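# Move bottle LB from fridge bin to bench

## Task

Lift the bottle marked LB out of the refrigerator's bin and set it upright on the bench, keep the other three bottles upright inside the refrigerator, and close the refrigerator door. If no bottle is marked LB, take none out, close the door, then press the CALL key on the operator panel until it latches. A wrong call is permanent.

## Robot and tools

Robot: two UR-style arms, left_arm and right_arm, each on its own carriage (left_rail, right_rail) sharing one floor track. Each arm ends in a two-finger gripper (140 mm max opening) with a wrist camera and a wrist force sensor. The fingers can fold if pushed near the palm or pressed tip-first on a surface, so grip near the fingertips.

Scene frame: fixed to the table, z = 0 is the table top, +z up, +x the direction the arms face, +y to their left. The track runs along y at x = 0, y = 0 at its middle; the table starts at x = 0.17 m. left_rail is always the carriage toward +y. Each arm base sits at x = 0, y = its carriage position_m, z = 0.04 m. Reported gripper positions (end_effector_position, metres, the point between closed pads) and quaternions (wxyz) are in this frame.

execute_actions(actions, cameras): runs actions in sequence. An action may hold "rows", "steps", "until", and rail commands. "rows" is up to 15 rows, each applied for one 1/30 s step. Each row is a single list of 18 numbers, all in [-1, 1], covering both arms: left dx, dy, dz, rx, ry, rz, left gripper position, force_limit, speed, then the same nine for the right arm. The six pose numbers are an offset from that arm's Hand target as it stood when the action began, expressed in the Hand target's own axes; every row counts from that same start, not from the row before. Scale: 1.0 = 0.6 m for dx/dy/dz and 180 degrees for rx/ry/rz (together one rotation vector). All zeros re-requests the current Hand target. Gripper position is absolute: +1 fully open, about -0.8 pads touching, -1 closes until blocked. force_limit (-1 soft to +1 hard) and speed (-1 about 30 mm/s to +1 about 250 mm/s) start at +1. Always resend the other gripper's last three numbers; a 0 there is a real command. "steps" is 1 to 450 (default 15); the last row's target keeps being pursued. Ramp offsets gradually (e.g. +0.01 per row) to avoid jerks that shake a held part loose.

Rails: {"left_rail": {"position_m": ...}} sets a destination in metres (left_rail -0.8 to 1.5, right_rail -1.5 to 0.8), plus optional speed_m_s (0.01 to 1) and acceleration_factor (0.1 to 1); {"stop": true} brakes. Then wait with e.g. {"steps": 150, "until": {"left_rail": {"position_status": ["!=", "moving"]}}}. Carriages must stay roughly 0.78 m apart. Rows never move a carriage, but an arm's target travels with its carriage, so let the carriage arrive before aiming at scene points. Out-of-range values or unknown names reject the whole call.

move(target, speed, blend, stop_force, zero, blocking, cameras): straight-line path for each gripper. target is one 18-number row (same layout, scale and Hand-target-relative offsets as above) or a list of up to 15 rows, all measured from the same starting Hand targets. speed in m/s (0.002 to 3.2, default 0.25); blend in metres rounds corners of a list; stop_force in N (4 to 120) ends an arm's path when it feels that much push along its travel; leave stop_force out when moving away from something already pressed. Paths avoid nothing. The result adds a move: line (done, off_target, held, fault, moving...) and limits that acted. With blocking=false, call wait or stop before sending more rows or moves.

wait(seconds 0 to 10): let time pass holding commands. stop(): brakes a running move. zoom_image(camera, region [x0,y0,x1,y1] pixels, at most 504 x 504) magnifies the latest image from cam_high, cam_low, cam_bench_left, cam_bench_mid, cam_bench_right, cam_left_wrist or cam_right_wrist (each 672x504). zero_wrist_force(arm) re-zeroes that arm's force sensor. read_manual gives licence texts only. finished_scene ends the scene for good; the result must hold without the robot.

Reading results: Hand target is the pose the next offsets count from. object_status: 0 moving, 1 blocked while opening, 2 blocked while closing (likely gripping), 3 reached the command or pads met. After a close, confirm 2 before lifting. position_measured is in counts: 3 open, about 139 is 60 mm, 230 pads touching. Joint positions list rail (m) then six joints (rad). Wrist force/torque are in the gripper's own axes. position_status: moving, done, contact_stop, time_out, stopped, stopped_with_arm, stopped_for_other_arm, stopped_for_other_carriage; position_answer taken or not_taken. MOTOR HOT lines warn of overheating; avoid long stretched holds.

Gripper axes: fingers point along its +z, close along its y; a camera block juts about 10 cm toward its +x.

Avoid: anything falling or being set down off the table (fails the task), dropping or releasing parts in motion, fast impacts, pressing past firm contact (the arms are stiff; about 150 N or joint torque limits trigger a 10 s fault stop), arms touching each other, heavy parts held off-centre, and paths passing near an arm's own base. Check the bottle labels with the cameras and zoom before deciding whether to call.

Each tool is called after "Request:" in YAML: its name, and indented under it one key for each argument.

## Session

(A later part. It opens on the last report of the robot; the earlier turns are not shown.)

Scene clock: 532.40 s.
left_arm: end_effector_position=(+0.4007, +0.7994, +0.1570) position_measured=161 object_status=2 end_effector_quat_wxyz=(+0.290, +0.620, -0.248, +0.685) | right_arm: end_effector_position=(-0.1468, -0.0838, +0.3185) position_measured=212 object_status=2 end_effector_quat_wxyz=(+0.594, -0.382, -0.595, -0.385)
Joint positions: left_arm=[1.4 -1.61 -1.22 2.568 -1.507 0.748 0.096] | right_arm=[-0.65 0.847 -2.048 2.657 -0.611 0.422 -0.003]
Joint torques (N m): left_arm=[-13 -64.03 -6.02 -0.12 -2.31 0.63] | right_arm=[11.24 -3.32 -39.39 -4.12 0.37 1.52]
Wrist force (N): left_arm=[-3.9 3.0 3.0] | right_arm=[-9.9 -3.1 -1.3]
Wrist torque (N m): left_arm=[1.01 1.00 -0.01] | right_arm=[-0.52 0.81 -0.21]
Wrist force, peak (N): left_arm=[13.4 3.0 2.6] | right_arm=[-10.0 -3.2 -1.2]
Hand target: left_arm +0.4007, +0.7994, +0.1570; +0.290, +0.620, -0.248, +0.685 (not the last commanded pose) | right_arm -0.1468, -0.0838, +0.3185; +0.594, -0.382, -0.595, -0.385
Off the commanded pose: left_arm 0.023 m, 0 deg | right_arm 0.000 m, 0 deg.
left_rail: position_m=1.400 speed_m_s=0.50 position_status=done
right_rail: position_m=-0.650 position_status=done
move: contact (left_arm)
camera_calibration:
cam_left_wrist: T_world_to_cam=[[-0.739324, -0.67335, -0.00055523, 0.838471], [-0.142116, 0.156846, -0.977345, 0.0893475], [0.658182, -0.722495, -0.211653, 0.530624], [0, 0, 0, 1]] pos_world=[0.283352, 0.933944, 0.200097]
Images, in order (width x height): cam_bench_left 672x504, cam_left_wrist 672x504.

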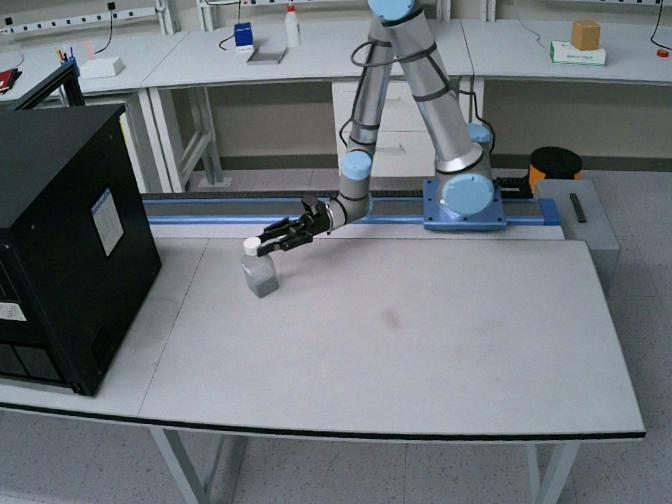

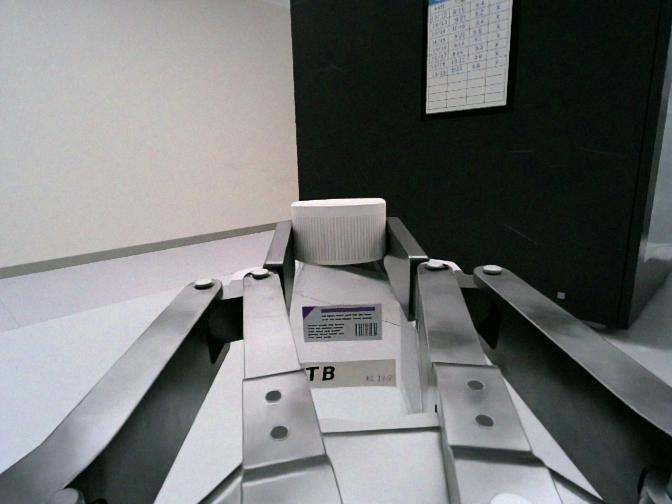

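Request:
move:
  target: [-0.006,0,0,0,0.02,0,-1,0.2,-1,0,0,0,0,0,0,-1,0.8,-1]
  speed: 0.03

Request:
execute_actions:
  actions:
    - {"rows":[[0,0,0,0,0,0,0,0.2,-1,0,0,0,0,0,0,-1,0.8,-1]],"steps":50}
  cameras: ["cam_left_wrist","cam_bench_left"]

Scene clock: 537.47 s.
left_arm: end_effector_position=(+0.4009, +0.7990, +0.1534) position_measured=161 object_status=2 end_effector_quat_wxyz=(+0.298, +0.598, -0.239, +0.704) | right_arm: end_effector_position=(-0.1468, -0.0838, +0.3185) position_measured=212 object_status=2 end_effector_quat_wxyz=(+0.594, -0.382, -0.595, -0.385)
Joint positions: left_arm=[1.4 -1.604 -1.143 2.581 -1.686 0.762 0.161] | right_arm=[-0.65 0.847 -2.048 2.657 -0.611 0.422 -0.003]
Joint torques (N m): left_arm=[13.94 -19.94 2.92 -1.78 2.17 0.83] | right_arm=[11.73 -3.59 -38.94 -4.23 0.51 2.23]
Wrist force (N): left_arm=[18.8 3.3 2.8] | right_arm=[-9.7 -3.1 -1.3]
Wrist torque (N m): left_arm=[1.10 1.45 0.60] | right_arm=[-0.52 0.77 -0.21]
Wrist force, peak (N): left_arm=[18.9 3.0 2.7] | right_arm=[-10.1 -3.5 -1.2]
Hand target: left_arm +0.4009, +0.7990, +0.1534; +0.298, +0.598, -0.239, +0.704 | right_arm -0.1468, -0.0838, +0.3185; +0.594, -0.382, -0.595, -0.385
Off the commanded pose: left_arm 0.000 m, 0 deg | right_arm 0.000 m, 0 deg.
left_rail: position_m=1.400 speed_m_s=0.50 position_status=done
right_rail: position_m=-0.650 position_status=done
move: done

Scene clock: 539.33 s.
left_arm: end_effector_position=(+0.4009, +0.7991, +0.1534) position_measured=129 object_status=3 end_effector_quat_wxyz=(+0.298, +0.598, -0.239, +0.704) | right_arm: end_effector_position=(-0.1468, -0.0838, +0.3185) position_measured=212 object_status=2 end_effector_quat_wxyz=(+0.594, -0.382, -0.595, -0.385)
Joint positions: left_arm=[1.4 -1.604 -1.143 2.581 -1.686 0.762 0.161] | right_arm=[-0.65 0.847 -2.048 2.657 -0.611 0.422 -0.003]
Joint torques (N m): left_arm=[9.5 -58.51 -20.54 -5.53 2.37 1.75] | right_arm=[10.78 -2.55 -38.6 -4.16 0.47 2.3]
Wrist force (N): left_arm=[-0.2 3.1 3.7] | right_arm=[-10.0 -3.3 -1.2]
Wrist torque (N m): left_arm=[1.05 1.09 -0.15] | right_arm=[-0.56 0.84 -0.21]
Wrist force, peak (N): left_arm=[18.9 3.1 2.8] | right_arm=[-10.0 -3.3 -1.2]
Hand target: left_arm +0.4009, +0.7990, +0.1534; +0.298, +0.598, -0.239, +0.704 | right_arm -0.1468, -0.0838, +0.3185; +0.594, -0.382, -0.595, -0.385
Off the commanded pose: left_arm 0.000 m, 0 deg | right_arm 0.000 m, 0 deg.
left_rail: position_m=1.400 speed_m_s=0.50 position_status=done
right_rail: position_m=-0.650 position_status=done
camera_calibration:
cam_left_wrist: T_world_to_cam=[[-0.738379, -0.674376, -0.00360689, 0.839347], [-0.098541, 0.113181, -0.988676, 0.105042], [0.667147, -0.729662, -0.150024, 0.522177], [0, 0, 0, 1]] pos_world=[0.281738, 0.935159, 0.18522]
Images, in order (width x height): cam_bench_left 672x504, cam_left_wrist 672x504.

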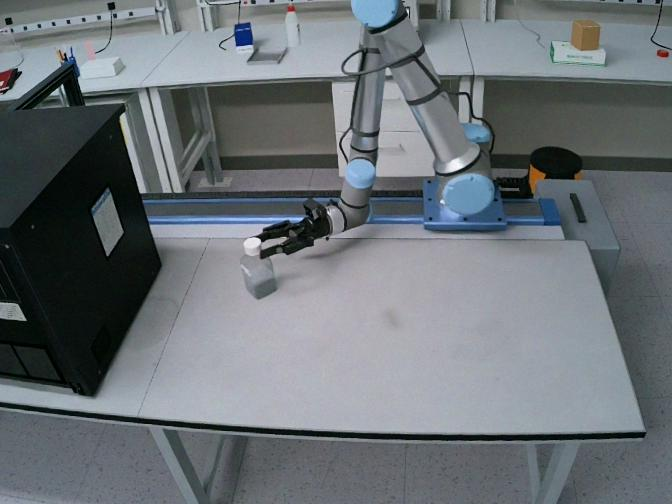

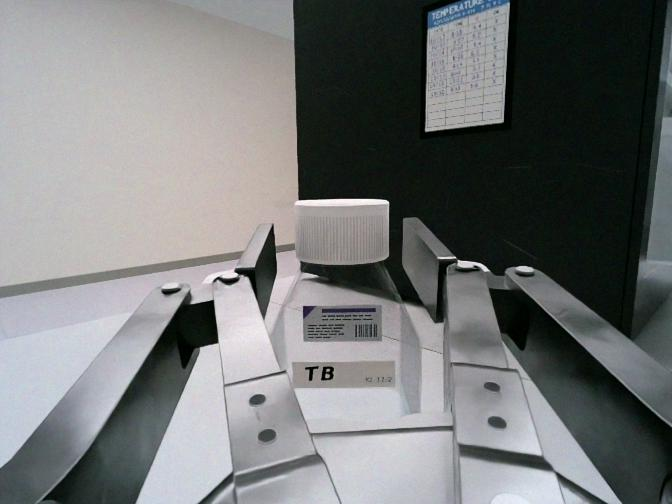

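Request:
move:
  target:
    - [0.02,0,-0.2,0,0,0,0,0.2,-1,0,0,0,0,0,0,-1,0.8,-1]
    - [0.348,0.595,-0.062,0.2485,-0.049,0.0273,0,0.2,-1,0,0,0,0,0,0,-1,0.8,-1]
  speed: [0.15,0.4]
  blend: 0.03

Request:
execute_actions:
  actions:
    - {"left_rail":{"position_m":1.1},"steps":150,"until":{"left_rail":{"position_status":["!=","moving"]}}}
  cameras: ["cam_left_wrist","cam_bench_left"]

Scene clock: 549.83 s.
left_arm: end_effector_position=(+0.1008, +0.5998, +0.3601) position_measured=129 object_status=3 end_effector_quat_wxyz=(+0.000, +0.707, +0.001, +0.707) | right_arm: end_effector_position=(-0.1468, -0.0838, +0.3185) position_measured=212 object_status=2 end_effector_quat_wxyz=(+0.594, -0.382, -0.595, -0.385)
Joint positions: left_arm=[1.4 -2.072 -1.036 1.524 -0.488 -0.502 0] | right_arm=[-0.65 0.847 -2.048 2.657 -0.611 0.422 -0.003]
Joint torques (N m): left_arm=[11.8 -72.59 -52.73 5.59 -3.15 -1.31] | right_arm=[10.97 -3.82 -38.63 -4.31 0.6 3.83]
Wrist force (N): left_arm=[0.5 3.1 3.2] | right_arm=[-9.7 -3.1 -1.4]
Wrist torque (N m): left_arm=[1.01 0.90 -0.04] | right_arm=[-0.53 0.77 -0.21]
Wrist force, peak (N): left_arm=[-0.2 3.6 5.1] | right_arm=[-10.2 -3.2 -1.0]
Hand target: left_arm +0.1008, +0.5998, +0.3600; +0.000, +0.707, +0.001, +0.707 | right_arm -0.1468, -0.0838, +0.3185; +0.594, -0.382, -0.595, -0.385
Off the commanded pose: left_arm 0.000 m, 0 deg | right_arm 0.000 m, 0 deg.
left_rail: position_m=1.400 speed_m_s=0.50 position_status=done
right_rail: position_m=-0.650 position_status=done
move: done

Scene clock: 551.10 s.
left_arm: end_effector_position=(+0.1008, +0.2998, +0.3600) position_measured=129 object_status=3 end_effector_quat_wxyz=(+0.000, +0.707, +0.001, +0.707) | right_arm: end_effector_position=(-0.1468, -0.0838, +0.3185) position_measured=212 object_status=2 end_effector_quat_wxyz=(+0.594, -0.382, -0.595, -0.385)
Joint positions: left_arm=[1.1 -2.072 -1.036 1.523 -0.488 -0.502 0] | right_arm=[-0.65 0.847 -2.048 2.657 -0.611 0.422 -0.003]
Joint torques (N m): left_arm=[4.4 -97.53 -37.41 0.09 1.46 -2.17] | right_arm=[11.39 -4.51 -37.75 -4.13 0.61 3.98]
Wrist force (N): left_arm=[0.4 3.1 3.5] | right_arm=[-9.7 -3.2 -0.7]
Wrist torque (N m): left_arm=[1.01 0.92 -0.04] | right_arm=[-0.55 0.79 -0.21]
Wrist force, peak (N): left_arm=[0.6 8.3 3.5] | right_arm=[-9.9 -3.5 -1.4]
Hand target: left_arm +0.1008, +0.2999, +0.3600; +0.000, +0.707, +0.001, +0.707 | right_arm -0.1468, -0.0838, +0.3185; +0.594, -0.382, -0.595, -0.385
Tool commands: left_gripper/position=+0.0 left_gripper/force_limit=+0.2 left_gripper/speed=-1.0 right_gripper/position=-1.0 right_gripper/force_limit=+0.8 right_gripper/speed=-1.0
Off the commanded pose: left_arm 0.000 m, 0 deg | right_arm 0.000 m, 0 deg.
left_rail: position_m=1.100 speed_m_s=0.50 position_status=done
right_rail: position_m=-0.650 position_status=done
camera_calibration:
cam_left_wrist: T_world_to_cam=[[-0.0496452, -0.998652, -0.0151605, 0.313875], [-0.315591, 0.0300867, -0.948418, 0.368623], [0.947596, -0.0422999, -0.31666, 0.214685], [0, 0, 0, 1]] pos_world=[-0.0715176, 0.311442, 0.422349]
Images, in order (width x height): cam_bench_left 672x504, cam_left_wrist 672x504.

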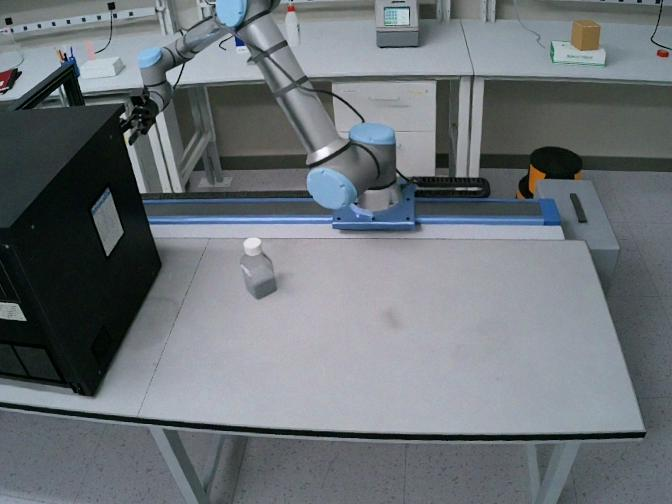

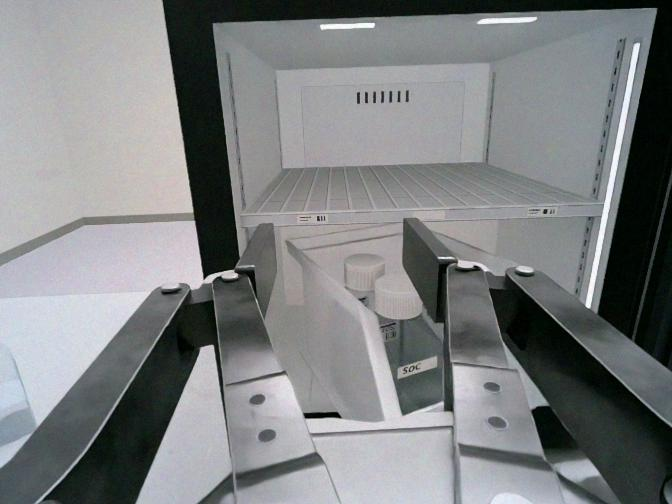

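Request:
move:
  target:
    - [0,0,0,0,0,0,1,0.2,1,0,0,0,0,0,0,-1,0.8,-1]
    - [0,0.31,0.03,0,0,0,1,0.2,1,0,0,0,0,0,0,-1,0.8,-1]
  speed: 0.3
  cameras: ["cam_left_wrist"]

Request:
zoom_image:
  camera: "cam_left_wrist"
  region: [140, 200, 420, 430]

Scene clock: 555.63 s.
left_arm: end_effector_position=(+0.1190, +0.1139, +0.3601) position_measured=3 object_status=3 end_effector_quat_wxyz=(+0.000, +0.707, +0.001, +0.707) | right_arm: end_effector_position=(-0.1468, -0.0838, +0.3185) position_measured=212 object_status=2 end_effector_quat_wxyz=(+0.594, -0.382, -0.595, -0.385)
Joint positions: left_arm=[1.1 -1.965 -0.753 1.036 -0.284 -0.395 0] | right_arm=[-0.65 0.847 -2.048 2.657 -0.611 0.422 -0.003]
Joint torques (N m): left_arm=[13.43 -97.03 -57.48 5.4 -2.36 -2.49] | right_arm=[10.68 -4.47 -37.91 -4.19 0.55 3.81]
Wrist force (N): left_arm=[0.7 2.8 3.0] | right_arm=[-10.1 -3.5 -0.9]
Wrist torque (N m): left_arm=[0.92 0.89 -0.03] | right_arm=[-0.61 0.86 -0.21]
Wrist force, peak (N): left_arm=[0.6 5.1 3.6] | right_arm=[-10.1 -3.4 -1.1]
Hand target: left_arm +0.1190, +0.1138, +0.3601; +0.000, +0.707, +0.001, +0.707 | right_arm -0.1468, -0.0838, +0.3185; +0.594, -0.382, -0.595, -0.385
Off the commanded pose: left_arm 0.000 m, 0 deg | right_arm 0.000 m, 0 deg.
left_rail: position_m=1.100 speed_m_s=0.50 position_status=done
right_rail: position_m=-0.650 position_status=done
move: done
camera_calibration:
cam_left_wrist: T_world_to_cam=[[-0.0497408, -0.998648, -0.0151255, 0.12901], [-0.315678, 0.0300876, -0.948389, 0.38004], [0.947562, -0.0423989, -0.316748, 0.18965], [0, 0, 0, 1]] pos_world=[-0.0533174, 0.125442, 0.422449]
Images, in order (width x height): cam_left_wrist 672x504.

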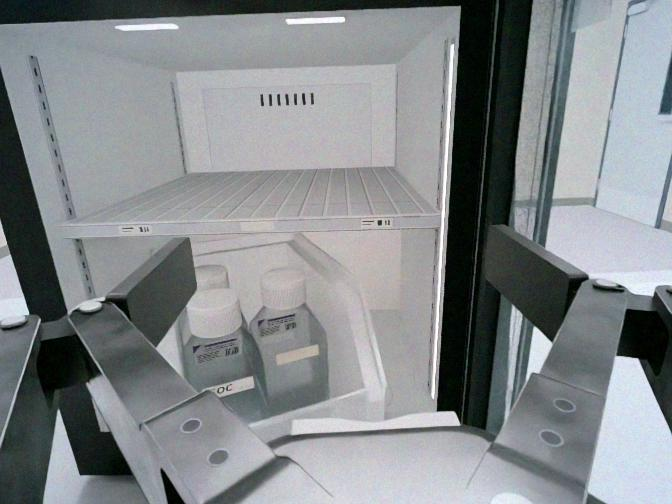

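Scaled by 1.800 from the camera's 672x504 image, which has a finer 960x720 frame.

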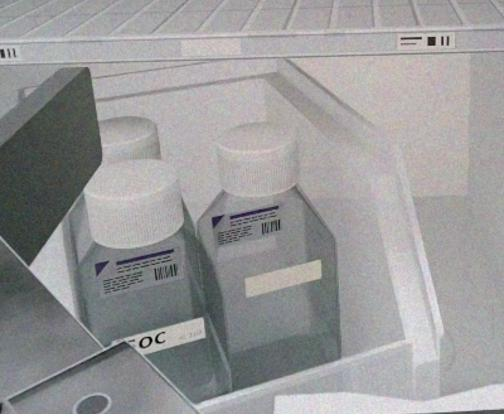

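Request:
move:
  target:
    - [0,0,0,0,0,0,-0.03,-1,0,0,0,0,0,0,0,-1,0.8,-1]
    - [-0.175,-0.18,0.05,0,0,0,-0.03,-1,0,0,0,0,0,0,0,-1,0.8,-1]
  speed: 0.3
  cameras: ["cam_left_wrist"]

Scene clock: 573.60 s.
left_arm: end_effector_position=(+0.1489, +0.2219, +0.2551) position_measured=132 object_status=3 end_effector_quat_wxyz=(+0.000, +0.707, +0.001, +0.707) | right_arm: end_effector_position=(-0.1468, -0.0838, +0.3185) position_measured=212 object_status=2 end_effector_quat_wxyz=(+0.594, -0.382, -0.595, -0.385)
Joint positions: left_arm=[1.1 -1.981 -0.857 1.428 -0.571 -0.411 0] | right_arm=[-0.65 0.847 -2.048 2.657 -0.611 0.422 -0.003]
Joint torques (N m): left_arm=[-15.03 -116.1 -31.53 -2.05 1.95 2.32] | right_arm=[11.16 -5.68 -37.97 -4.22 0.53 3.72]
Wrist force (N): left_arm=[0.3 2.9 3.5] | right_arm=[-10.0 -3.6 -1.1]
Wrist torque (N m): left_arm=[0.92 0.94 -0.17] | right_arm=[-0.63 0.84 -0.21]
Wrist force, peak (N): left_arm=[2.4 4.6 2.7] | right_arm=[-10.3 -3.4 -1.0]
Hand target: left_arm +0.1489, +0.2219, +0.2551; +0.000, +0.707, +0.001, +0.707 | right_arm -0.1468, -0.0838, +0.3185; +0.594, -0.382, -0.595, -0.385
Off the commanded pose: left_arm 0.000 m, 0 deg | right_arm 0.000 m, 0 deg.
left_rail: position_m=1.100 speed_m_s=0.50 position_status=done
right_rail: position_m=-0.650 position_status=done
move: done
camera_calibration:
cam_left_wrist: T_world_to_cam=[[-0.0496405, -0.998652, -0.015164, 0.236773], [-0.315471, 0.0300831, -0.948458, 0.286551], [0.947636, -0.0422981, -0.316539, 0.132613], [0, 0, 0, 1]] pos_world=[-0.0235174, 0.233442, 0.317349]
Images, in order (width x height): cam_left_wrist 672x504.

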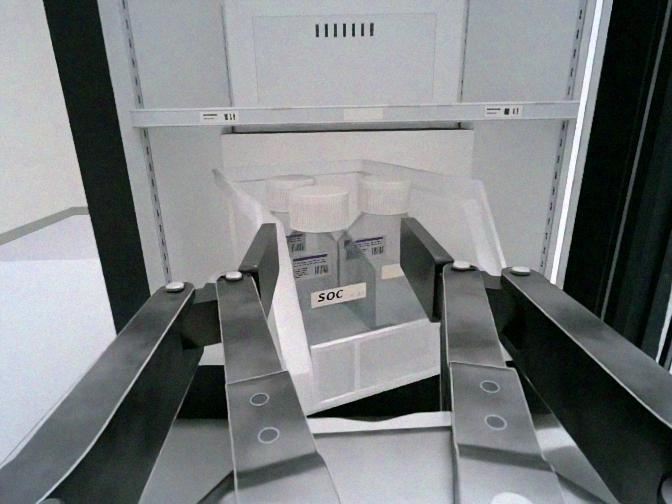

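Request:
move:
  target: [-0.007,-0.017,0.188,0,0,0,-0.03,-1,0,0,0,0,0,0,0,-1,0.8,-1]
  speed: 0.08
  stop_force: 10
  cameras: ["cam_left_wrist"]

Scene clock: 580.90 s.
left_arm: end_effector_position=(+0.2617, +0.2322, +0.2508) position_measured=132 object_status=3 end_effector_quat_wxyz=(+0.000, +0.707, +0.001, +0.707) | right_arm: end_effector_position=(-0.1468, -0.0838, +0.3185) position_measured=212 object_status=2 end_effector_quat_wxyz=(+0.594, -0.382, -0.595, -0.385)
Joint positions: left_arm=[1.1 -1.863 -0.891 1.499 -0.609 -0.293 0] | right_arm=[-0.65 0.847 -2.048 2.657 -0.611 0.422 -0.003]
Joint torques (N m): left_arm=[16.06 -106.43 -26.99 -3.25 3.8 1.82] | right_arm=[11.43 -5.89 -38.38 -4.2 0.72 3.86]
Wrist force (N): left_arm=[8.2 1.1 -2.2] | right_arm=[-10.8 -2.6 -1.1]
Wrist torque (N m): left_arm=[1.15 1.03 0.17] | right_arm=[-0.59 0.81 -0.21]
Wrist force, peak (N): left_arm=[10.7 1.4 -3.2] | right_arm=[-11.0 -2.6 -1.2]
Hand target: left_arm +0.2617, +0.2322, +0.2508; +0.000, +0.707, +0.001, +0.707 | right_arm -0.1468, -0.0838, +0.3185; +0.594, -0.382, -0.595, -0.385
Off the commanded pose: left_arm 0.000 m, 0 deg | right_arm 0.000 m, 0 deg.
left_rail: position_m=1.100 speed_m_s=0.50 position_status=done
right_rail: position_m=-0.650 position_status=done
move: done
camera_calibration:
cam_left_wrist: T_world_to_cam=[[-0.0497384, -0.998648, -0.0151245, 0.25259], [-0.315589, 0.030082, -0.948419, 0.317841], [0.947592, -0.0423997, -0.316658, 0.0248922], [0, 0, 0, 1]] pos_world=[0.0892828, 0.243742, 0.313149]
Images, in order (width x height): cam_left_wrist 672x504.

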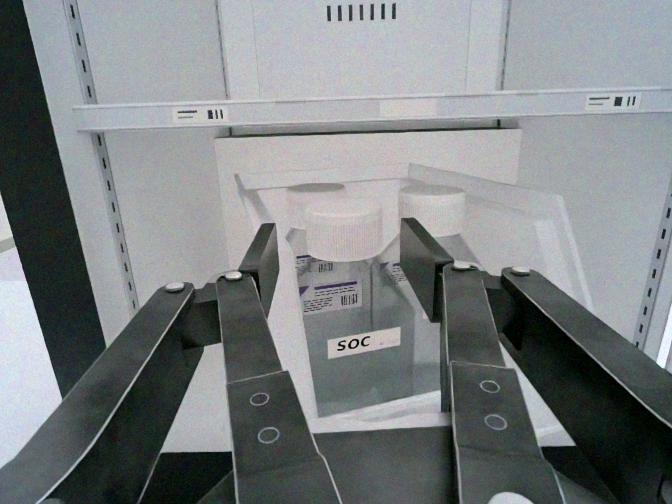

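Request:
move:
  target:
    - [0.01,0,-0.13,0,0,0,-0.03,-1,0,0,0,0,0,0,0,-1,0.8,-1]
    - [0.008,0.063,-0.045,0.111,0,0,-0.03,-1,0,0,0,0,0,0,0,-1,0.8,-1]
  speed: 0.15
  blend: 0.02
  cameras: ["cam_left_wrist"]

Scene clock: 588.50 s.
left_arm: end_effector_position=(+0.2347, +0.1944, +0.2557) position_measured=132 object_status=3 end_effector_quat_wxyz=(-0.123, +0.696, +0.123, +0.696) | right_arm: end_effector_position=(-0.1468, -0.0838, +0.3185) position_measured=212 object_status=2 end_effector_quat_wxyz=(+0.594, -0.382, -0.595, -0.385)
Joint positions: left_arm=[1.1 -1.825 -0.661 1.058 -0.398 -0.604 0] | right_arm=[-0.65 0.847 -2.048 2.657 -0.611 0.422 -0.003]
Joint torques (N m): left_arm=[13.52 -99.48 -53.03 6.17 -3.11 -0.96] | right_arm=[11.01 -6.86 -38.33 -4.23 0.61 3.84]
Wrist force (N): left_arm=[0.8 3.2 3.4] | right_arm=[-9.8 -3.5 -1.1]
Wrist torque (N m): left_arm=[1.01 0.84 -0.14] | right_arm=[-0.51 0.80 -0.21]
Wrist force, peak (N): left_arm=[8.7 1.5 -2.5] | right_arm=[-11.0 -2.5 -1.5]
Hand target: left_arm +0.2347, +0.1944, +0.2557; -0.123, +0.696, +0.123, +0.696 | right_arm -0.1468, -0.0838, +0.3185; +0.594, -0.382, -0.595, -0.385
Off the commanded pose: left_arm 0.000 m, 0 deg | right_arm 0.000 m, 0 deg.
left_rail: position_m=1.100 speed_m_s=0.50 position_status=done
right_rail: position_m=-0.650 position_status=done
move: done
camera_calibration:
cam_left_wrist: T_world_to_cam=[[0.294351, -0.955576, -0.0152016, 0.124547], [-0.306998, -0.0794791, -0.948386, 0.334279], [0.905047, 0.283825, -0.316755, -0.00306164], [0, 0, 0, 1]] pos_world=[0.0687334, 0.146452, 0.317949]
Images, in order (width x height): cam_left_wrist 672x504.

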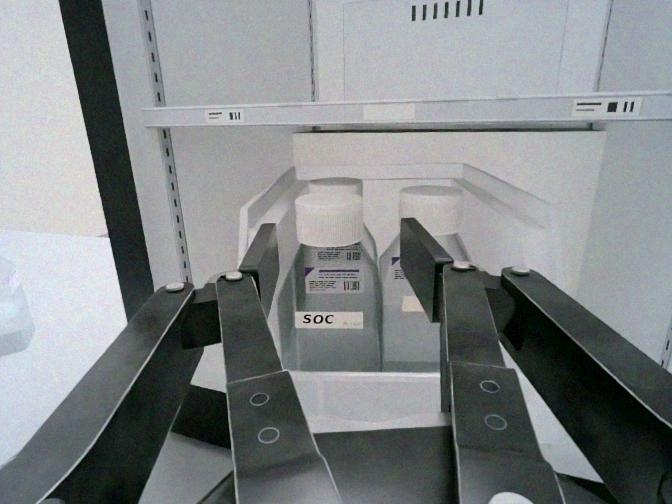

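Request:
move:
  target:
    - [0,0,0,0,0,0,-0.12,-1,0,0,0,0,0,0,0,-1,0.8,-1]
    - [-0.008,-0.004,0.138,0,0,0,-0.12,-1,0,0,0,0,0,0,0,-1,0.8,-1]
  speed: 0.08
  cameras: ["cam_left_wrist"]

Scene clock: 593.80 s.
left_arm: end_effector_position=(+0.3115, +0.2249, +0.2508) position_measured=144 object_status=3 end_effector_quat_wxyz=(-0.123, +0.696, +0.123, +0.696) | right_arm: end_effector_position=(-0.1468, -0.0838, +0.3185) position_measured=212 object_status=2 end_effector_quat_wxyz=(+0.594, -0.382, -0.595, -0.385)
Joint positions: left_arm=[1.1 -1.756 -0.714 1.169 -0.456 -0.535 0] | right_arm=[-0.65 0.847 -2.048 2.657 -0.611 0.422 -0.003]
Joint torques (N m): left_arm=[9.96 -125.25 -33.66 -1.14 2.31 1.24] | right_arm=[10.41 -6.09 -38.94 -4.22 0.54 3.73]
Wrist force (N): left_arm=[0.4 4.7 1.8] | right_arm=[-9.8 -3.5 -0.9]
Wrist torque (N m): left_arm=[0.99 0.89 -0.16] | right_arm=[-0.49 0.79 -0.21]
Wrist force, peak (N): left_arm=[0.7 4.8 2.8] | right_arm=[-10.1 -4.1 -0.6]
Hand target: left_arm +0.3117, +0.2250, +0.2508; -0.123, +0.696, +0.123, +0.696 | right_arm -0.1468, -0.0838, +0.3185; +0.594, -0.382, -0.595, -0.385
Off the commanded pose: left_arm 0.000 m, 0 deg | right_arm 0.000 m, 0 deg.
left_rail: position_m=1.100 speed_m_s=0.50 position_status=done
right_rail: position_m=-0.650 position_status=done
move: done
camera_calibration:
cam_left_wrist: T_world_to_cam=[[0.294533, -0.95552, -0.0152345, 0.130987], [-0.306975, -0.079502, -0.948391, 0.355731], [0.904996, 0.284009, -0.316736, -0.0827765], [0, 0, 0, 1]] pos_world=[0.145533, 0.176952, 0.313149]
Images, in order (width x height): cam_left_wrist 672x504.

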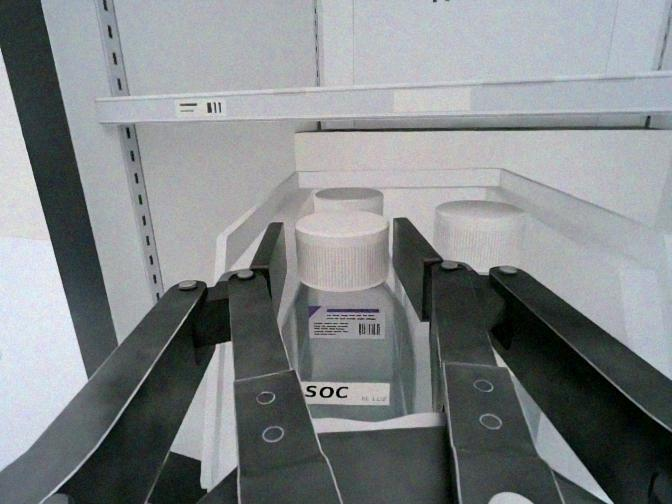

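Request:
execute_actions:
  actions:
    - {"rows":[[0,0,0,0,0,0,-1,0.4,-1,0,0,0,0,0,0,-1,0.8,-1]],"steps":60}

Request:
move:
  target:
    - [0.033,0,0,0,0,0,-1,0.4,-1,0,0,0,0,0,0,-1,0.8,-1]
    - [0.042,0,-0.085,0,0,0,-1,0.4,-1,0,0,0,0,0,0,-1,0.8,-1]
    - [0.22,0,-0.1,0,0,0,-1,0.4,-1,0,0,0,0,0,0,-1,0.8,-1]
  speed: [0.06,0.06,0.12]
  cameras: ["cam_left_wrist"]

Scene clock: 600.47 s.
left_arm: end_effector_position=(+0.3117, +0.2250, +0.2508) position_measured=162 object_status=2 end_effector_quat_wxyz=(-0.123, +0.696, +0.123, +0.696) | right_arm: end_effector_position=(-0.1468, -0.0838, +0.3185) position_measured=212 object_status=2 end_effector_quat_wxyz=(+0.594, -0.382, -0.595, -0.385)
Joint positions: left_arm=[1.1 -1.756 -0.714 1.169 -0.456 -0.535 0] | right_arm=[-0.65 0.847 -2.048 2.657 -0.611 0.422 -0.003]
Joint torques (N m): left_arm=[1.7 -123.7 -37.55 -0.77 2 1.12] | right_arm=[11.06 -6.17 -38.84 -4.01 0.63 3.71]
Wrist force (N): left_arm=[2.4 2.3 1.8] | right_arm=[-9.8 -3.8 -1.5]
Wrist torque (N m): left_arm=[1.07 0.74 0.14] | right_arm=[-0.65 0.75 -0.21]
Wrist force, peak (N): left_arm=[0.8 5.1 1.6] | right_arm=[-10.3 -3.7 -0.8]
Hand target: left_arm +0.3117, +0.2250, +0.2508; -0.123, +0.696, +0.123, +0.696 | right_arm -0.1468, -0.0838, +0.3185; +0.594, -0.382, -0.595, -0.385
Off the commanded pose: left_arm 0.000 m, 0 deg | right_arm 0.000 m, 0 deg.
left_rail: position_m=1.100 speed_m_s=0.50 position_status=done
right_rail: position_m=-0.650 position_status=done

Scene clock: 603.90 s.
left_arm: end_effector_position=(+0.2554, +0.2045, +0.3827) position_measured=162 object_status=2 end_effector_quat_wxyz=(-0.123, +0.696, +0.123, +0.696) | right_arm: end_effector_position=(-0.1468, -0.0838, +0.3185) position_measured=212 object_status=2 end_effector_quat_wxyz=(+0.594, -0.382, -0.595, -0.385)
Joint positions: left_arm=[1.1 -1.807 -0.758 1.004 -0.247 -0.586 0] | right_arm=[-0.65 0.847 -2.048 2.657 -0.611 0.422 -0.003]
Joint torques (N m): left_arm=[-14.28 -132.2 -57.61 6.89 -2.84 -1.2] | right_arm=[11.32 -4.7 -38.75 -4.14 0.51 3.67]
Wrist force (N): left_arm=[-2.8 2.9 3.2] | right_arm=[-7.7 -2.0 -1.1]
Wrist torque (N m): left_arm=[0.97 0.67 -0.14] | right_arm=[-0.19 0.42 -0.21]
Wrist force, peak (N): left_arm=[-4.9 2.6 4.5] | right_arm=[-9.9 -3.3 -1.3]
Hand target: left_arm +0.2553, +0.2045, +0.3828; -0.123, +0.696, +0.123, +0.696 | right_arm -0.1468, -0.0838, +0.3185; +0.594, -0.382, -0.595, -0.385
Off the commanded pose: left_arm 0.000 m, 0 deg | right_arm 0.000 m, 0 deg.
left_rail: position_m=1.100 speed_m_s=0.50 position_status=done
right_rail: position_m=-0.650 position_status=done
move: done
camera_calibration:
cam_left_wrist: T_world_to_cam=[[0.294551, -0.955514, -0.0152727, 0.129946], [-0.307012, -0.0794822, -0.948381, 0.461968], [0.904977, 0.284035, -0.316766, 0.0156043], [0, 0, 0, 1]] pos_world=[0.0894327, 0.156452, 0.445049]
Images, in order (width x height): cam_left_wrist 672x504.

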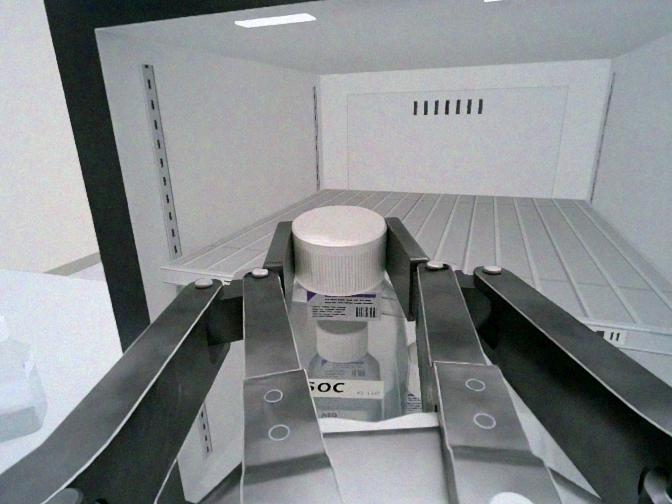

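Request:
zoom_image:
  camera: "cam_left_wrist"
  region: [290, 370, 420, 440]

Scaled by 3.877 from the camera's 672x504 image, which has a finer 960x720 frame.

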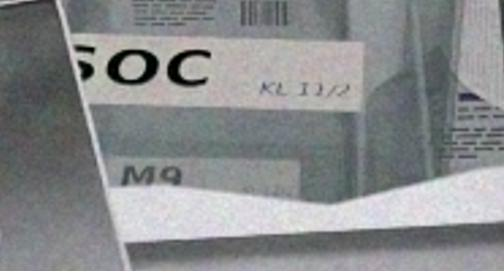

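Request:
move:
  target:
    - [0.033,-0.159,-0.217,0,0,0,-1,0.4,-1,0,0,0,0,0,0,-1,0.8,-1]
    - [0,-0.63,-0.046,-0.361,0,0,-1,0.4,-1,0,0,0,0,0,0,-1,0.8,-1]
  speed: 0.3
  blend: 0.04

Request:
execute_actions:
  actions:
    - {"left_rail":{"position_m":1.27,"speed_m_s":0.3},"steps":150,"until":{"left_rail":{"position_status":["!=","moving"]}}}

Request:
move:
  target: [-0.3,-0.2475,0.436,0,0,0,-1,0.4,-1,0,0,0,0,0,0,-1,0.8,-1]
  speed: 0.25

Request:
move:
  target: [-0.11,0,0,0,0,0,-1,0.4,-1,0,0,0,0,0,0,-1,0.8,-1]
  speed: 0.03
  stop_force: 6
  cameras: ["cam_left_wrist","cam_bench_left"]

Scene clock: 621.83 s.
left_arm: end_effector_position=(+0.0998, +0.5501, +0.3828) position_measured=162 object_status=2 end_effector_quat_wxyz=(+0.270, +0.653, -0.270, +0.653) | right_arm: end_effector_position=(-0.1468, -0.0838, +0.3185) position_measured=212 object_status=2 end_effector_quat_wxyz=(+0.594, -0.382, -0.595, -0.385)
Joint positions: left_arm=[1.1 -2.537 -1.894 2.445 -0.549 -0.182 -0.002] | right_arm=[-0.65 0.847 -2.048 2.657 -0.611 0.422 -0.003]
Joint torques (N m): left_arm=[-14.31 -28.48 -34.06 -2.07 -2.14 2.11] | right_arm=[10.89 -5.55 -39.28 -3.88 0.75 3.57]
Wrist force (N): left_arm=[-3.0 2.8 3.0] | right_arm=[-7.3 -2.5 -0.9]
Wrist torque (N m): left_arm=[0.92 0.66 -0.11] | right_arm=[-0.30 0.36 -0.20]
Wrist force, peak (N): left_arm=[-3.7 9.8 5.5] | right_arm=[-8.5 -2.2 -1.4]
Hand target: left_arm +0.0998, +0.5501, +0.3828; +0.270, +0.653, -0.270, +0.653 | right_arm -0.1468, -0.0838, +0.3185; +0.594, -0.382, -0.595, -0.385
Off the commanded pose: left_arm 0.000 m, 0 deg | right_arm 0.000 m, 0 deg.
left_rail: position_m=1.100 speed_m_s=0.50 position_status=done
right_rail: position_m=-0.650 position_status=done
move: done

Scene clock: 622.97 s.
left_arm: end_effector_position=(+0.0998, +0.7201, +0.3828) position_measured=162 object_status=2 end_effector_quat_wxyz=(+0.270, +0.653, -0.270, +0.653) | right_arm: end_effector_position=(-0.1468, -0.0838, +0.3185) position_measured=212 object_status=2 end_effector_quat_wxyz=(+0.594, -0.382, -0.595, -0.385)
Joint positions: left_arm=[1.27 -2.537 -1.895 2.445 -0.55 -0.182 -0.001] | right_arm=[-0.65 0.847 -2.048 2.657 -0.611 0.422 -0.003]
Joint torques (N m): left_arm=[0.25 -13.26 -42.69 -0.99 -0.13 1.2] | right_arm=[10.8 -5.93 -38.81 -3.94 0.76 3.38]
Wrist force (N): left_arm=[-2.9 2.7 2.8] | right_arm=[-7.7 -2.6 -0.9]
Wrist torque (N m): left_arm=[0.90 0.58 -0.10] | right_arm=[-0.33 0.46 -0.21]
Wrist force, peak (N): left_arm=[-4.1 7.5 5.9] | right_arm=[-8.0 -2.3 -0.9]
Hand target: left_arm +0.0998, +0.7201, +0.3828; +0.270, +0.653, -0.270, +0.653 | right_arm -0.1468, -0.0838, +0.3185; +0.594, -0.382, -0.595, -0.385
Tool commands: left_gripper/position=-1.0 left_gripper/force_limit=+0.4 left_gripper/speed=-1.0 right_gripper/position=-1.0 right_gripper/force_limit=+0.8 right_gripper/speed=-1.0
Off the commanded pose: left_arm 0.000 m, 0 deg | right_arm 0.000 m, 0 deg.
left_rail: position_m=1.270 speed_m_s=0.30 position_status=done
right_rail: position_m=-0.650 position_status=done

Scene clock: 625.23 s.
left_arm: end_effector_position=(+0.3898, +0.6405, +0.2028) position_measured=162 object_status=2 end_effector_quat_wxyz=(+0.270, +0.654, -0.270, +0.653) | right_arm: end_effector_position=(-0.1468, -0.0838, +0.3185) position_measured=212 object_status=2 end_effector_quat_wxyz=(+0.594, -0.382, -0.595, -0.385)
Joint positions: left_arm=[1.27 -1.637 -1.399 2.471 -1.072 0.718 0] | right_arm=[-0.65 0.847 -2.048 2.657 -0.611 0.422 -0.003]
Joint torques (N m): left_arm=[14.01 -24.04 -37.28 -7.28 2.82 2.07] | right_arm=[10.5 -6.65 -38.91 -3.93 0.74 3.45]
Wrist force (N): left_arm=[-2.9 3.0 3.8] | right_arm=[-8.0 -2.2 -1.1]
Wrist torque (N m): left_arm=[0.97 0.64 -0.15] | right_arm=[-0.24 0.52 -0.21]
Wrist force, peak (N): left_arm=[-3.8 2.4 5.2] | right_arm=[-8.0 -2.4 -1.1]
Hand target: left_arm +0.3899, +0.6405, +0.2027; +0.270, +0.653, -0.270, +0.653 | right_arm -0.1468, -0.0838, +0.3185; +0.594, -0.382, -0.595, -0.385
Off the commanded pose: left_arm 0.000 m, 0 deg | right_arm 0.000 m, 0 deg.
left_rail: position_m=1.270 speed_m_s=0.30 position_status=done
right_rail: position_m=-0.650 position_status=done
move: done

Scene clock: 627.67 s.
left_arm: end_effector_position=(+0.3899, +0.6405, +0.1708) position_measured=162 object_status=2 end_effector_quat_wxyz=(+0.270, +0.654, -0.270, +0.653) | right_arm: end_effector_position=(-0.1468, -0.0838, +0.3185) position_measured=212 object_status=2 end_effector_quat_wxyz=(+0.594, -0.382, -0.595, -0.385)
Joint positions: left_arm=[1.27 -1.637 -1.323 2.483 -1.16 0.718 -0.001] | right_arm=[-0.65 0.847 -2.048 2.657 -0.611 0.422 -0.003]
Joint torques (N m): left_arm=[-2.57 -64.71 -34.53 0.82 -0.28 -0.22] | right_arm=[12.12 -5.4 -38.68 -3.77 0.79 3.32]
Wrist force (N): left_arm=[-3.2 2.6 3.3] | right_arm=[-7.7 -2.5 -0.9]
Wrist torque (N m): left_arm=[0.89 0.70 -0.15] | right_arm=[-0.31 0.44 -0.21]
Wrist force, peak (N): left_arm=[10.8 1.5 3.9] | right_arm=[-8.2 -2.1 -1.0]
Hand target: left_arm +0.3899, +0.6405, +0.1708; +0.270, +0.654, -0.270, +0.653 (not the last commanded pose) | right_arm -0.1468, -0.0838, +0.3185; +0.594, -0.382, -0.595, -0.385
Off the commanded pose: left_arm 0.034 m, 0 deg | right_arm 0.000 m, 0 deg.
left_rail: position_m=1.270 speed_m_s=0.30 position_status=done
right_rail: position_m=-0.650 position_status=done
move: contact (left_arm)
camera_calibration:
cam_left_wrist: T_world_to_cam=[[-0.741271, -0.671036, -0.0150885, 0.725253], [-0.201917, 0.244377, -0.948425, 0.0885837], [0.640114, -0.699994, -0.316643, 0.436425], [0, 0, 0, 1]] pos_world=[0.276134, 0.770517, 0.233149]
Images, in order (width x height): cam_bench_left 672x504, cam_left_wrist 672x504.

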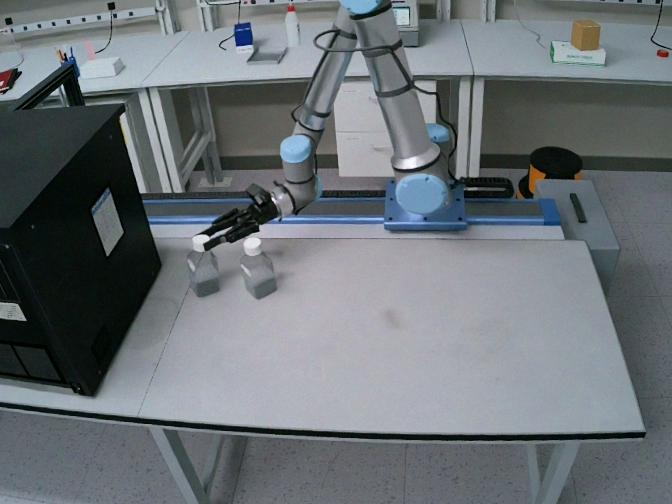

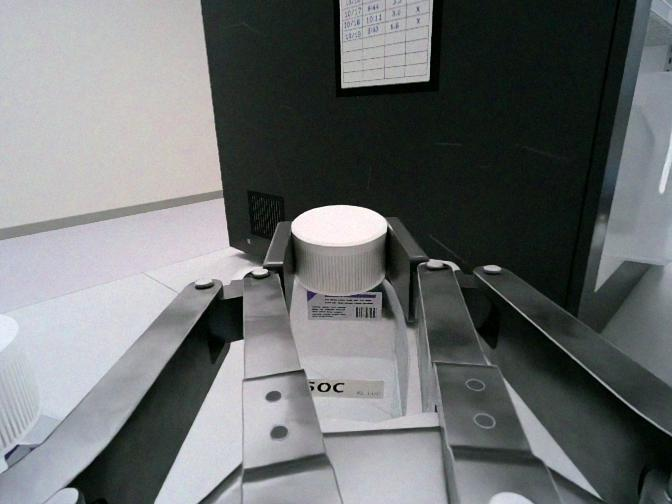

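Request:
move:
  target: [-0.06,0,0,0,0,0,-1,0.4,-1,0,0,0,0,0,0,-1,0.8,-1]
  speed: 0.02
  stop_force: 9

Scene clock: 631.33 s.
left_arm: end_effector_position=(+0.3898, +0.6404, +0.1705) position_measured=162 object_status=2 end_effector_quat_wxyz=(+0.270, +0.654, -0.270, +0.653) | right_arm: end_effector_position=(-0.1468, -0.0838, +0.3185) position_measured=212 object_status=2 end_effector_quat_wxyz=(+0.594, -0.382, -0.595, -0.385)
Joint positions: left_arm=[1.27 -1.637 -1.322 2.483 -1.161 0.718 -0.001] | right_arm=[-0.65 0.847 -2.048 2.657 -0.611 0.422 -0.003]
Joint torques (N m): left_arm=[-3.12 -59.64 -12.47 1.73 -0.42 -0.57] | right_arm=[11.23 -6.01 -38.69 -3.75 0.74 3.47]
Wrist force (N): left_arm=[1.6 3.0 3.6] | right_arm=[-7.7 -2.1 -0.7]
Wrist torque (N m): left_arm=[0.90 0.61 -0.29] | right_arm=[-0.22 0.46 -0.20]
Wrist force, peak (N): left_arm=[13.0 -0.2 3.7] | right_arm=[-8.1 -2.4 -1.2]
Hand target: left_arm +0.3898, +0.6404, +0.1705; +0.270, +0.654, -0.270, +0.653 (not the last commanded pose) | right_arm -0.1468, -0.0838, +0.3185; +0.594, -0.382, -0.595, -0.385
Off the commanded pose: left_arm 0.036 m, 0 deg | right_arm 0.000 m, 0 deg.
left_rail: position_m=1.270 speed_m_s=0.30 position_status=done
right_rail: position_m=-0.650 position_status=done
move: contact (left_arm)

Request:
execute_actions:
  actions:
    - {"rows":[[0,0,0,0,0,0,0,0.4,-1,0,0,0,0,0,0,-1,0.8,-1]],"steps":50}

Request:
move:
  target:
    - [0,0,-0.2,0,0,0,0,0.4,-1,0,0,0,0,0,0,-1,0.8,-1]
    - [0.2,0.60,-0.083,0.361,0,0,0,0.4,-1,0,0,0,0,0,0,-1,0.8,-1]
  speed: [0.15,0.4]
  blend: 0.03

Request:
execute_actions:
  actions:
    - {"left_rail":{"position_m":0.99,"speed_m_s":0.4},"steps":150,"until":{"left_rail":{"position_status":["!=","moving"]}}}
  cameras: ["cam_left_wrist","cam_bench_left"]

Scene clock: 638.47 s.
left_arm: end_effector_position=(+0.3898, +0.6404, +0.1705) position_measured=129 object_status=3 end_effector_quat_wxyz=(+0.270, +0.654, -0.270, +0.653) | right_arm: end_effector_position=(-0.1468, -0.0838, +0.3185) position_measured=212 object_status=2 end_effector_quat_wxyz=(+0.594, -0.382, -0.595, -0.385)
Joint positions: left_arm=[1.27 -1.637 -1.322 2.483 -1.161 0.718 -0.001] | right_arm=[-0.65 0.847 -2.048 2.657 -0.611 0.422 -0.003]
Joint torques (N m): left_arm=[-2.69 -59.25 -15.36 0.29 -1 -0.47] | right_arm=[10.76 -5.29 -39.16 -3.71 0.93 3.33]
Wrist force (N): left_arm=[0.8 2.6 3.7] | right_arm=[-7.6 -2.3 -1.3]
Wrist torque (N m): left_arm=[0.89 0.77 -0.15] | right_arm=[-0.26 0.43 -0.20]
Wrist force, peak (N): left_arm=[1.7 3.1 3.9] | right_arm=[-8.2 -2.5 -1.1]
Hand target: left_arm +0.3898, +0.6404, +0.1705; +0.270, +0.654, -0.270, +0.653 | right_arm -0.1468, -0.0838, +0.3185; +0.594, -0.382, -0.595, -0.385
Off the commanded pose: left_arm 0.000 m, 0 deg | right_arm 0.000 m, 0 deg.
left_rail: position_m=1.270 speed_m_s=0.30 position_status=done
right_rail: position_m=-0.650 position_status=done

Scene clock: 641.60 s.
left_arm: end_effector_position=(+0.1004, +0.4208, +0.2906) position_measured=129 object_status=3 end_effector_quat_wxyz=(-0.123, +0.697, +0.123, +0.696) | right_arm: end_effector_position=(-0.1468, -0.0838, +0.3185) position_measured=212 object_status=2 end_effector_quat_wxyz=(+0.594, -0.382, -0.595, -0.385)
Joint positions: left_arm=[1.27 -1.971 -0.746 1.152 -0.407 -0.75 0.001] | right_arm=[-0.65 0.847 -2.048 2.657 -0.611 0.422 -0.003]
Joint torques (N m): left_arm=[13.1 -90.4 -52.66 6.67 -2.72 -1.87] | right_arm=[11.3 -6.26 -38.92 -3.69 0.91 3.24]
Wrist force (N): left_arm=[1.2 2.5 3.3] | right_arm=[-8.1 -2.2 -1.0]
Wrist torque (N m): left_arm=[0.86 0.74 0.00] | right_arm=[-0.24 0.55 -0.21]
Wrist force, peak (N): left_arm=[0.7 3.8 4.6] | right_arm=[-8.4 -2.3 -1.2]
Hand target: left_arm +0.1004, +0.4207, +0.2906; -0.123, +0.696, +0.123, +0.696 | right_arm -0.1468, -0.0838, +0.3185; +0.594, -0.382, -0.595, -0.385
Off the commanded pose: left_arm 0.000 m, 0 deg | right_arm 0.000 m, 0 deg.
left_rail: position_m=1.270 speed_m_s=0.30 position_status=done
right_rail: position_m=-0.650 position_status=done
move: done

Scene clock: 642.87 s.
left_arm: end_effector_position=(+0.1002, +0.1631, +0.2906) position_measured=129 object_status=3 end_effector_quat_wxyz=(-0.123, +0.696, +0.123, +0.696) | right_arm: end_effector_position=(-0.1468, -0.0838, +0.3185) position_measured=212 object_status=2 end_effector_quat_wxyz=(+0.594, -0.382, -0.595, -0.385)
Joint positions: left_arm=[1.012 -1.971 -0.746 1.152 -0.407 -0.75 0] | right_arm=[-0.65 0.847 -2.048 2.657 -0.611 0.422 -0.003]
Joint torques (N m): left_arm=[59.71 -110.79 -47.04 -5.26 3.47 -1.27] | right_arm=[11.35 -5.66 -56.05 -3.53 0.87 3.24]
Wrist force (N): left_arm=[1.3 2.3 3.2] | right_arm=[-3.7 -4.7 -71.6]
Wrist torque (N m): left_arm=[0.83 0.70 0.00] | right_arm=[-0.62 0.45 -0.28]
Wrist force, peak (N): left_arm=[0.4 10.0 1.8] | right_arm=[-3.9 -5.2 -71.7]
Hand target: left_arm +0.1004, +0.1631, +0.2906; -0.123, +0.696, +0.123, +0.696 | right_arm -0.1468, -0.0838, +0.3185; +0.594, -0.382, -0.595, -0.385
Tool commands: left_gripper/position=+0.0 left_gripper/force_limit=+0.4 left_gripper/speed=-1.0 right_gripper/position=-1.0 right_gripper/force_limit=+0.8 right_gripper/speed=-1.0
Off the commanded pose: left_arm 0.000 m, 0 deg | right_arm 0.000 m, 0 deg.
left_rail: position_m=1.012 speed_m_s=0.40 position_status=stopped_for_other_arm position_answer=taken
right_rail: position_m=-0.650 position_status=done
camera_calibration:
cam_left_wrist: T_world_to_cam=[[0.294366, -0.955566, -0.015541, 0.134755], [-0.307116, -0.0791845, -0.948372, 0.323671], [0.905002, 0.283942, -0.316779, 0.138568], [0, 0, 0, 1]] pos_world=[-0.0656669, 0.115052, 0.35295]
Images, in order (width x height): cam_bench_left 672x504, cam_left_wrist 672x504.

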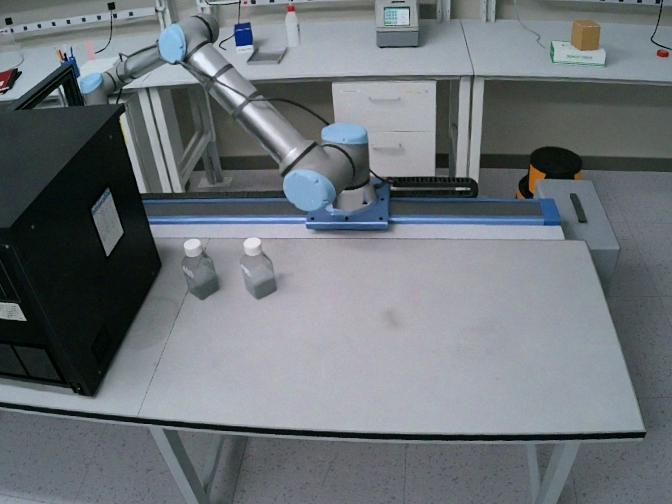

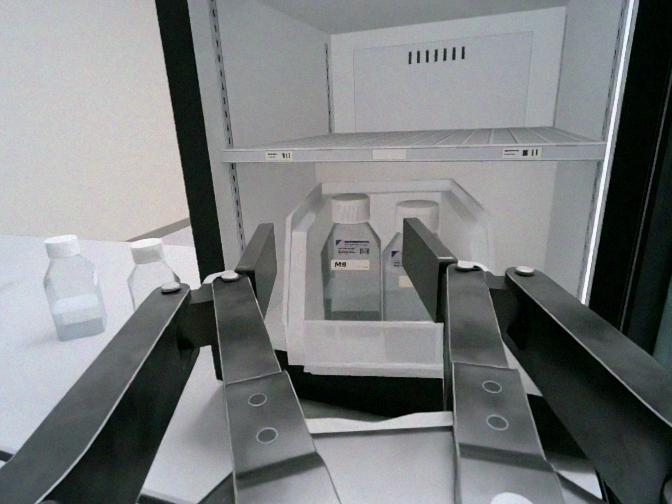

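Request:
execute_actions:
  actions:
    - {"left_rail":{"position_m":1.08,"speed_m_s":0.2},"steps":150,"until":{"left_rail":{"position_status":["!=","moving"]}}}
  cameras: ["cam_left_wrist"]

Scene clock: 650.43 s.
left_arm: end_effector_position=(+0.1004, +0.2307, +0.2906) position_measured=129 object_status=3 end_effector_quat_wxyz=(-0.123, +0.696, +0.123, +0.696) | right_arm: end_effector_position=(-0.1468, -0.0838, +0.3186) position_measured=212 object_status=2 end_effector_quat_wxyz=(+0.594, -0.382, -0.595, -0.385)
Joint positions: left_arm=[1.08 -1.971 -0.746 1.152 -0.407 -0.75 0.001] | right_arm=[-0.65 0.847 -2.048 2.657 -0.611 0.422 -0.003]
Joint torques (N m): left_arm=[-14.56 -117.36 -33.83 5.85 -2.51 0.75] | right_arm=[11.12 12.61 -38.9 -4.09 0.81 3.61]
Wrist force (N): left_arm=[1.1 2.9 3.1] | right_arm=[-13.2 -3.1 -1.8]
Wrist torque (N m): left_arm=[0.95 0.76 -0.01] | right_arm=[-0.72 0.21 -0.21]
Wrist force, peak (N): left_arm=[0.9 8.2 0.5] | right_arm=[-3.1 -4.8 -80.4]
Hand target: left_arm +0.1004, +0.2307, +0.2906; -0.123, +0.696, +0.123, +0.696 | right_arm -0.1468, -0.0838, +0.3185; +0.594, -0.382, -0.595, -0.385
Tool commands: left_gripper/position=+0.0 left_gripper/force_limit=+0.4 left_gripper/speed=-1.0 right_gripper/position=-1.0 right_gripper/force_limit=+0.8 right_gripper/speed=-1.0
Off the commanded pose: left_arm 0.000 m, 0 deg | right_arm 0.000 m, 0 deg.
left_rail: position_m=1.080 speed_m_s=0.20 position_status=done
right_rail: position_m=-0.650 position_status=done
camera_calibration:
cam_left_wrist: T_world_to_cam=[[0.294499, -0.955527, -0.0154165, 0.19925], [-0.307231, -0.0793902, -0.948318, 0.329096], [0.90492, 0.284015, -0.316948, 0.119234], [0, 0, 0, 1]] pos_world=[-0.0654676, 0.182652, 0.35295]
Images, in order (width x height): cam_left_wrist 672x504.

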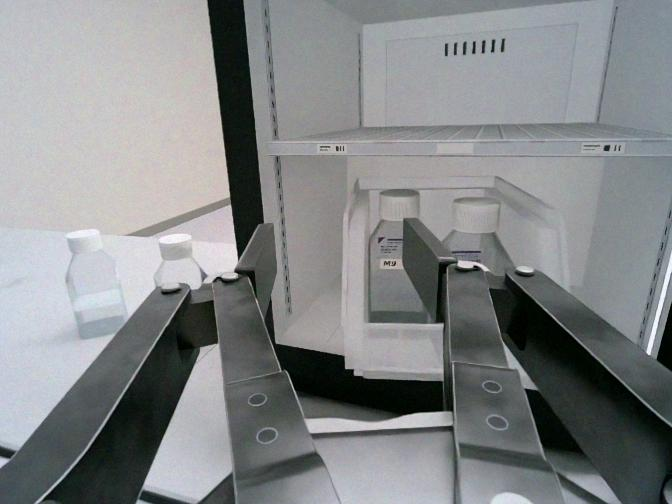

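Request:
move:
  target:
    - [0,0,0,0,0,0,-0.15,0.4,-1,0,0,0,0,0,0,-1,0.8,-1]
    - [-0.062,0.215,0.196,-0.0556,0,0,-0.15,0.4,-1,0,0,0,0,0,0,-1,0.8,-1]
  speed: 0.2
  cameras: ["cam_left_wrist"]

Scene clock: 658.97 s.
left_arm: end_effector_position=(+0.2549, +0.1500, +0.2534) position_measured=148 object_status=3 end_effector_quat_wxyz=(-0.062, +0.705, +0.062, +0.704) | right_arm: end_effector_position=(-0.1468, -0.0838, +0.3185) position_measured=212 object_status=2 end_effector_quat_wxyz=(+0.594, -0.382, -0.595, -0.385)
Joint positions: left_arm=[1.08 -1.828 -0.715 1.165 -0.452 -0.433 0.001] | right_arm=[-0.65 0.847 -2.048 2.657 -0.611 0.422 -0.003]
Joint torques (N m): left_arm=[11.85 -93.75 -54.14 0.5 2.76 0.94] | right_arm=[12.03 12.8 -38.17 -3.77 0.71 3.3]
Wrist force (N): left_arm=[0.8 3.3 3.5] | right_arm=[-12.4 -2.5 -2.1]
Wrist torque (N m): left_arm=[1.02 0.81 -0.03] | right_arm=[-0.74 0.26 -0.22]
Wrist force, peak (N): left_arm=[0.5 4.1 4.3] | right_arm=[-13.4 -3.1 -1.9]
Hand target: left_arm +0.2551, +0.1499, +0.2534; -0.062, +0.705, +0.062, +0.704 | right_arm -0.1468, -0.0838, +0.3185; +0.594, -0.382, -0.595, -0.385
Off the commanded pose: left_arm 0.000 m, 0 deg | right_arm 0.000 m, 0 deg.
left_rail: position_m=1.080 speed_m_s=0.20 position_status=done
right_rail: position_m=-0.650 position_status=done
move: done
camera_calibration:
cam_left_wrist: T_world_to_cam=[[0.124141, -0.992147, -0.0152503, 0.12495], [-0.316326, -0.0250033, -0.948321, 0.329054], [0.940493, 0.12255, -0.316946, 0.00566459], [0, 0, 0, 1]] pos_world=[0.0832494, 0.131502, 0.315749]
Images, in order (width x height): cam_left_wrist 672x504.

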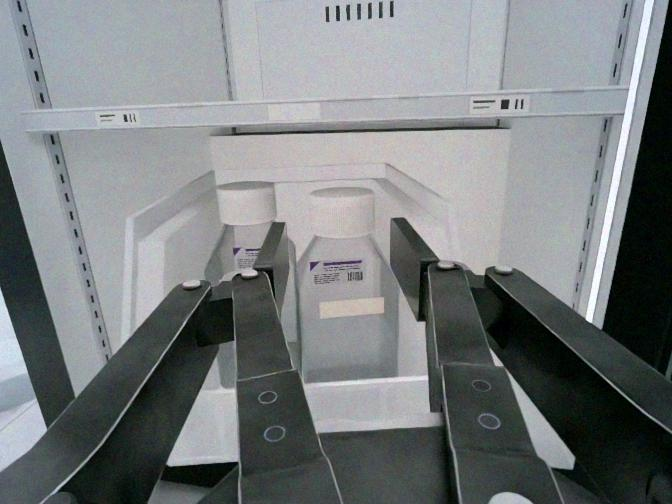

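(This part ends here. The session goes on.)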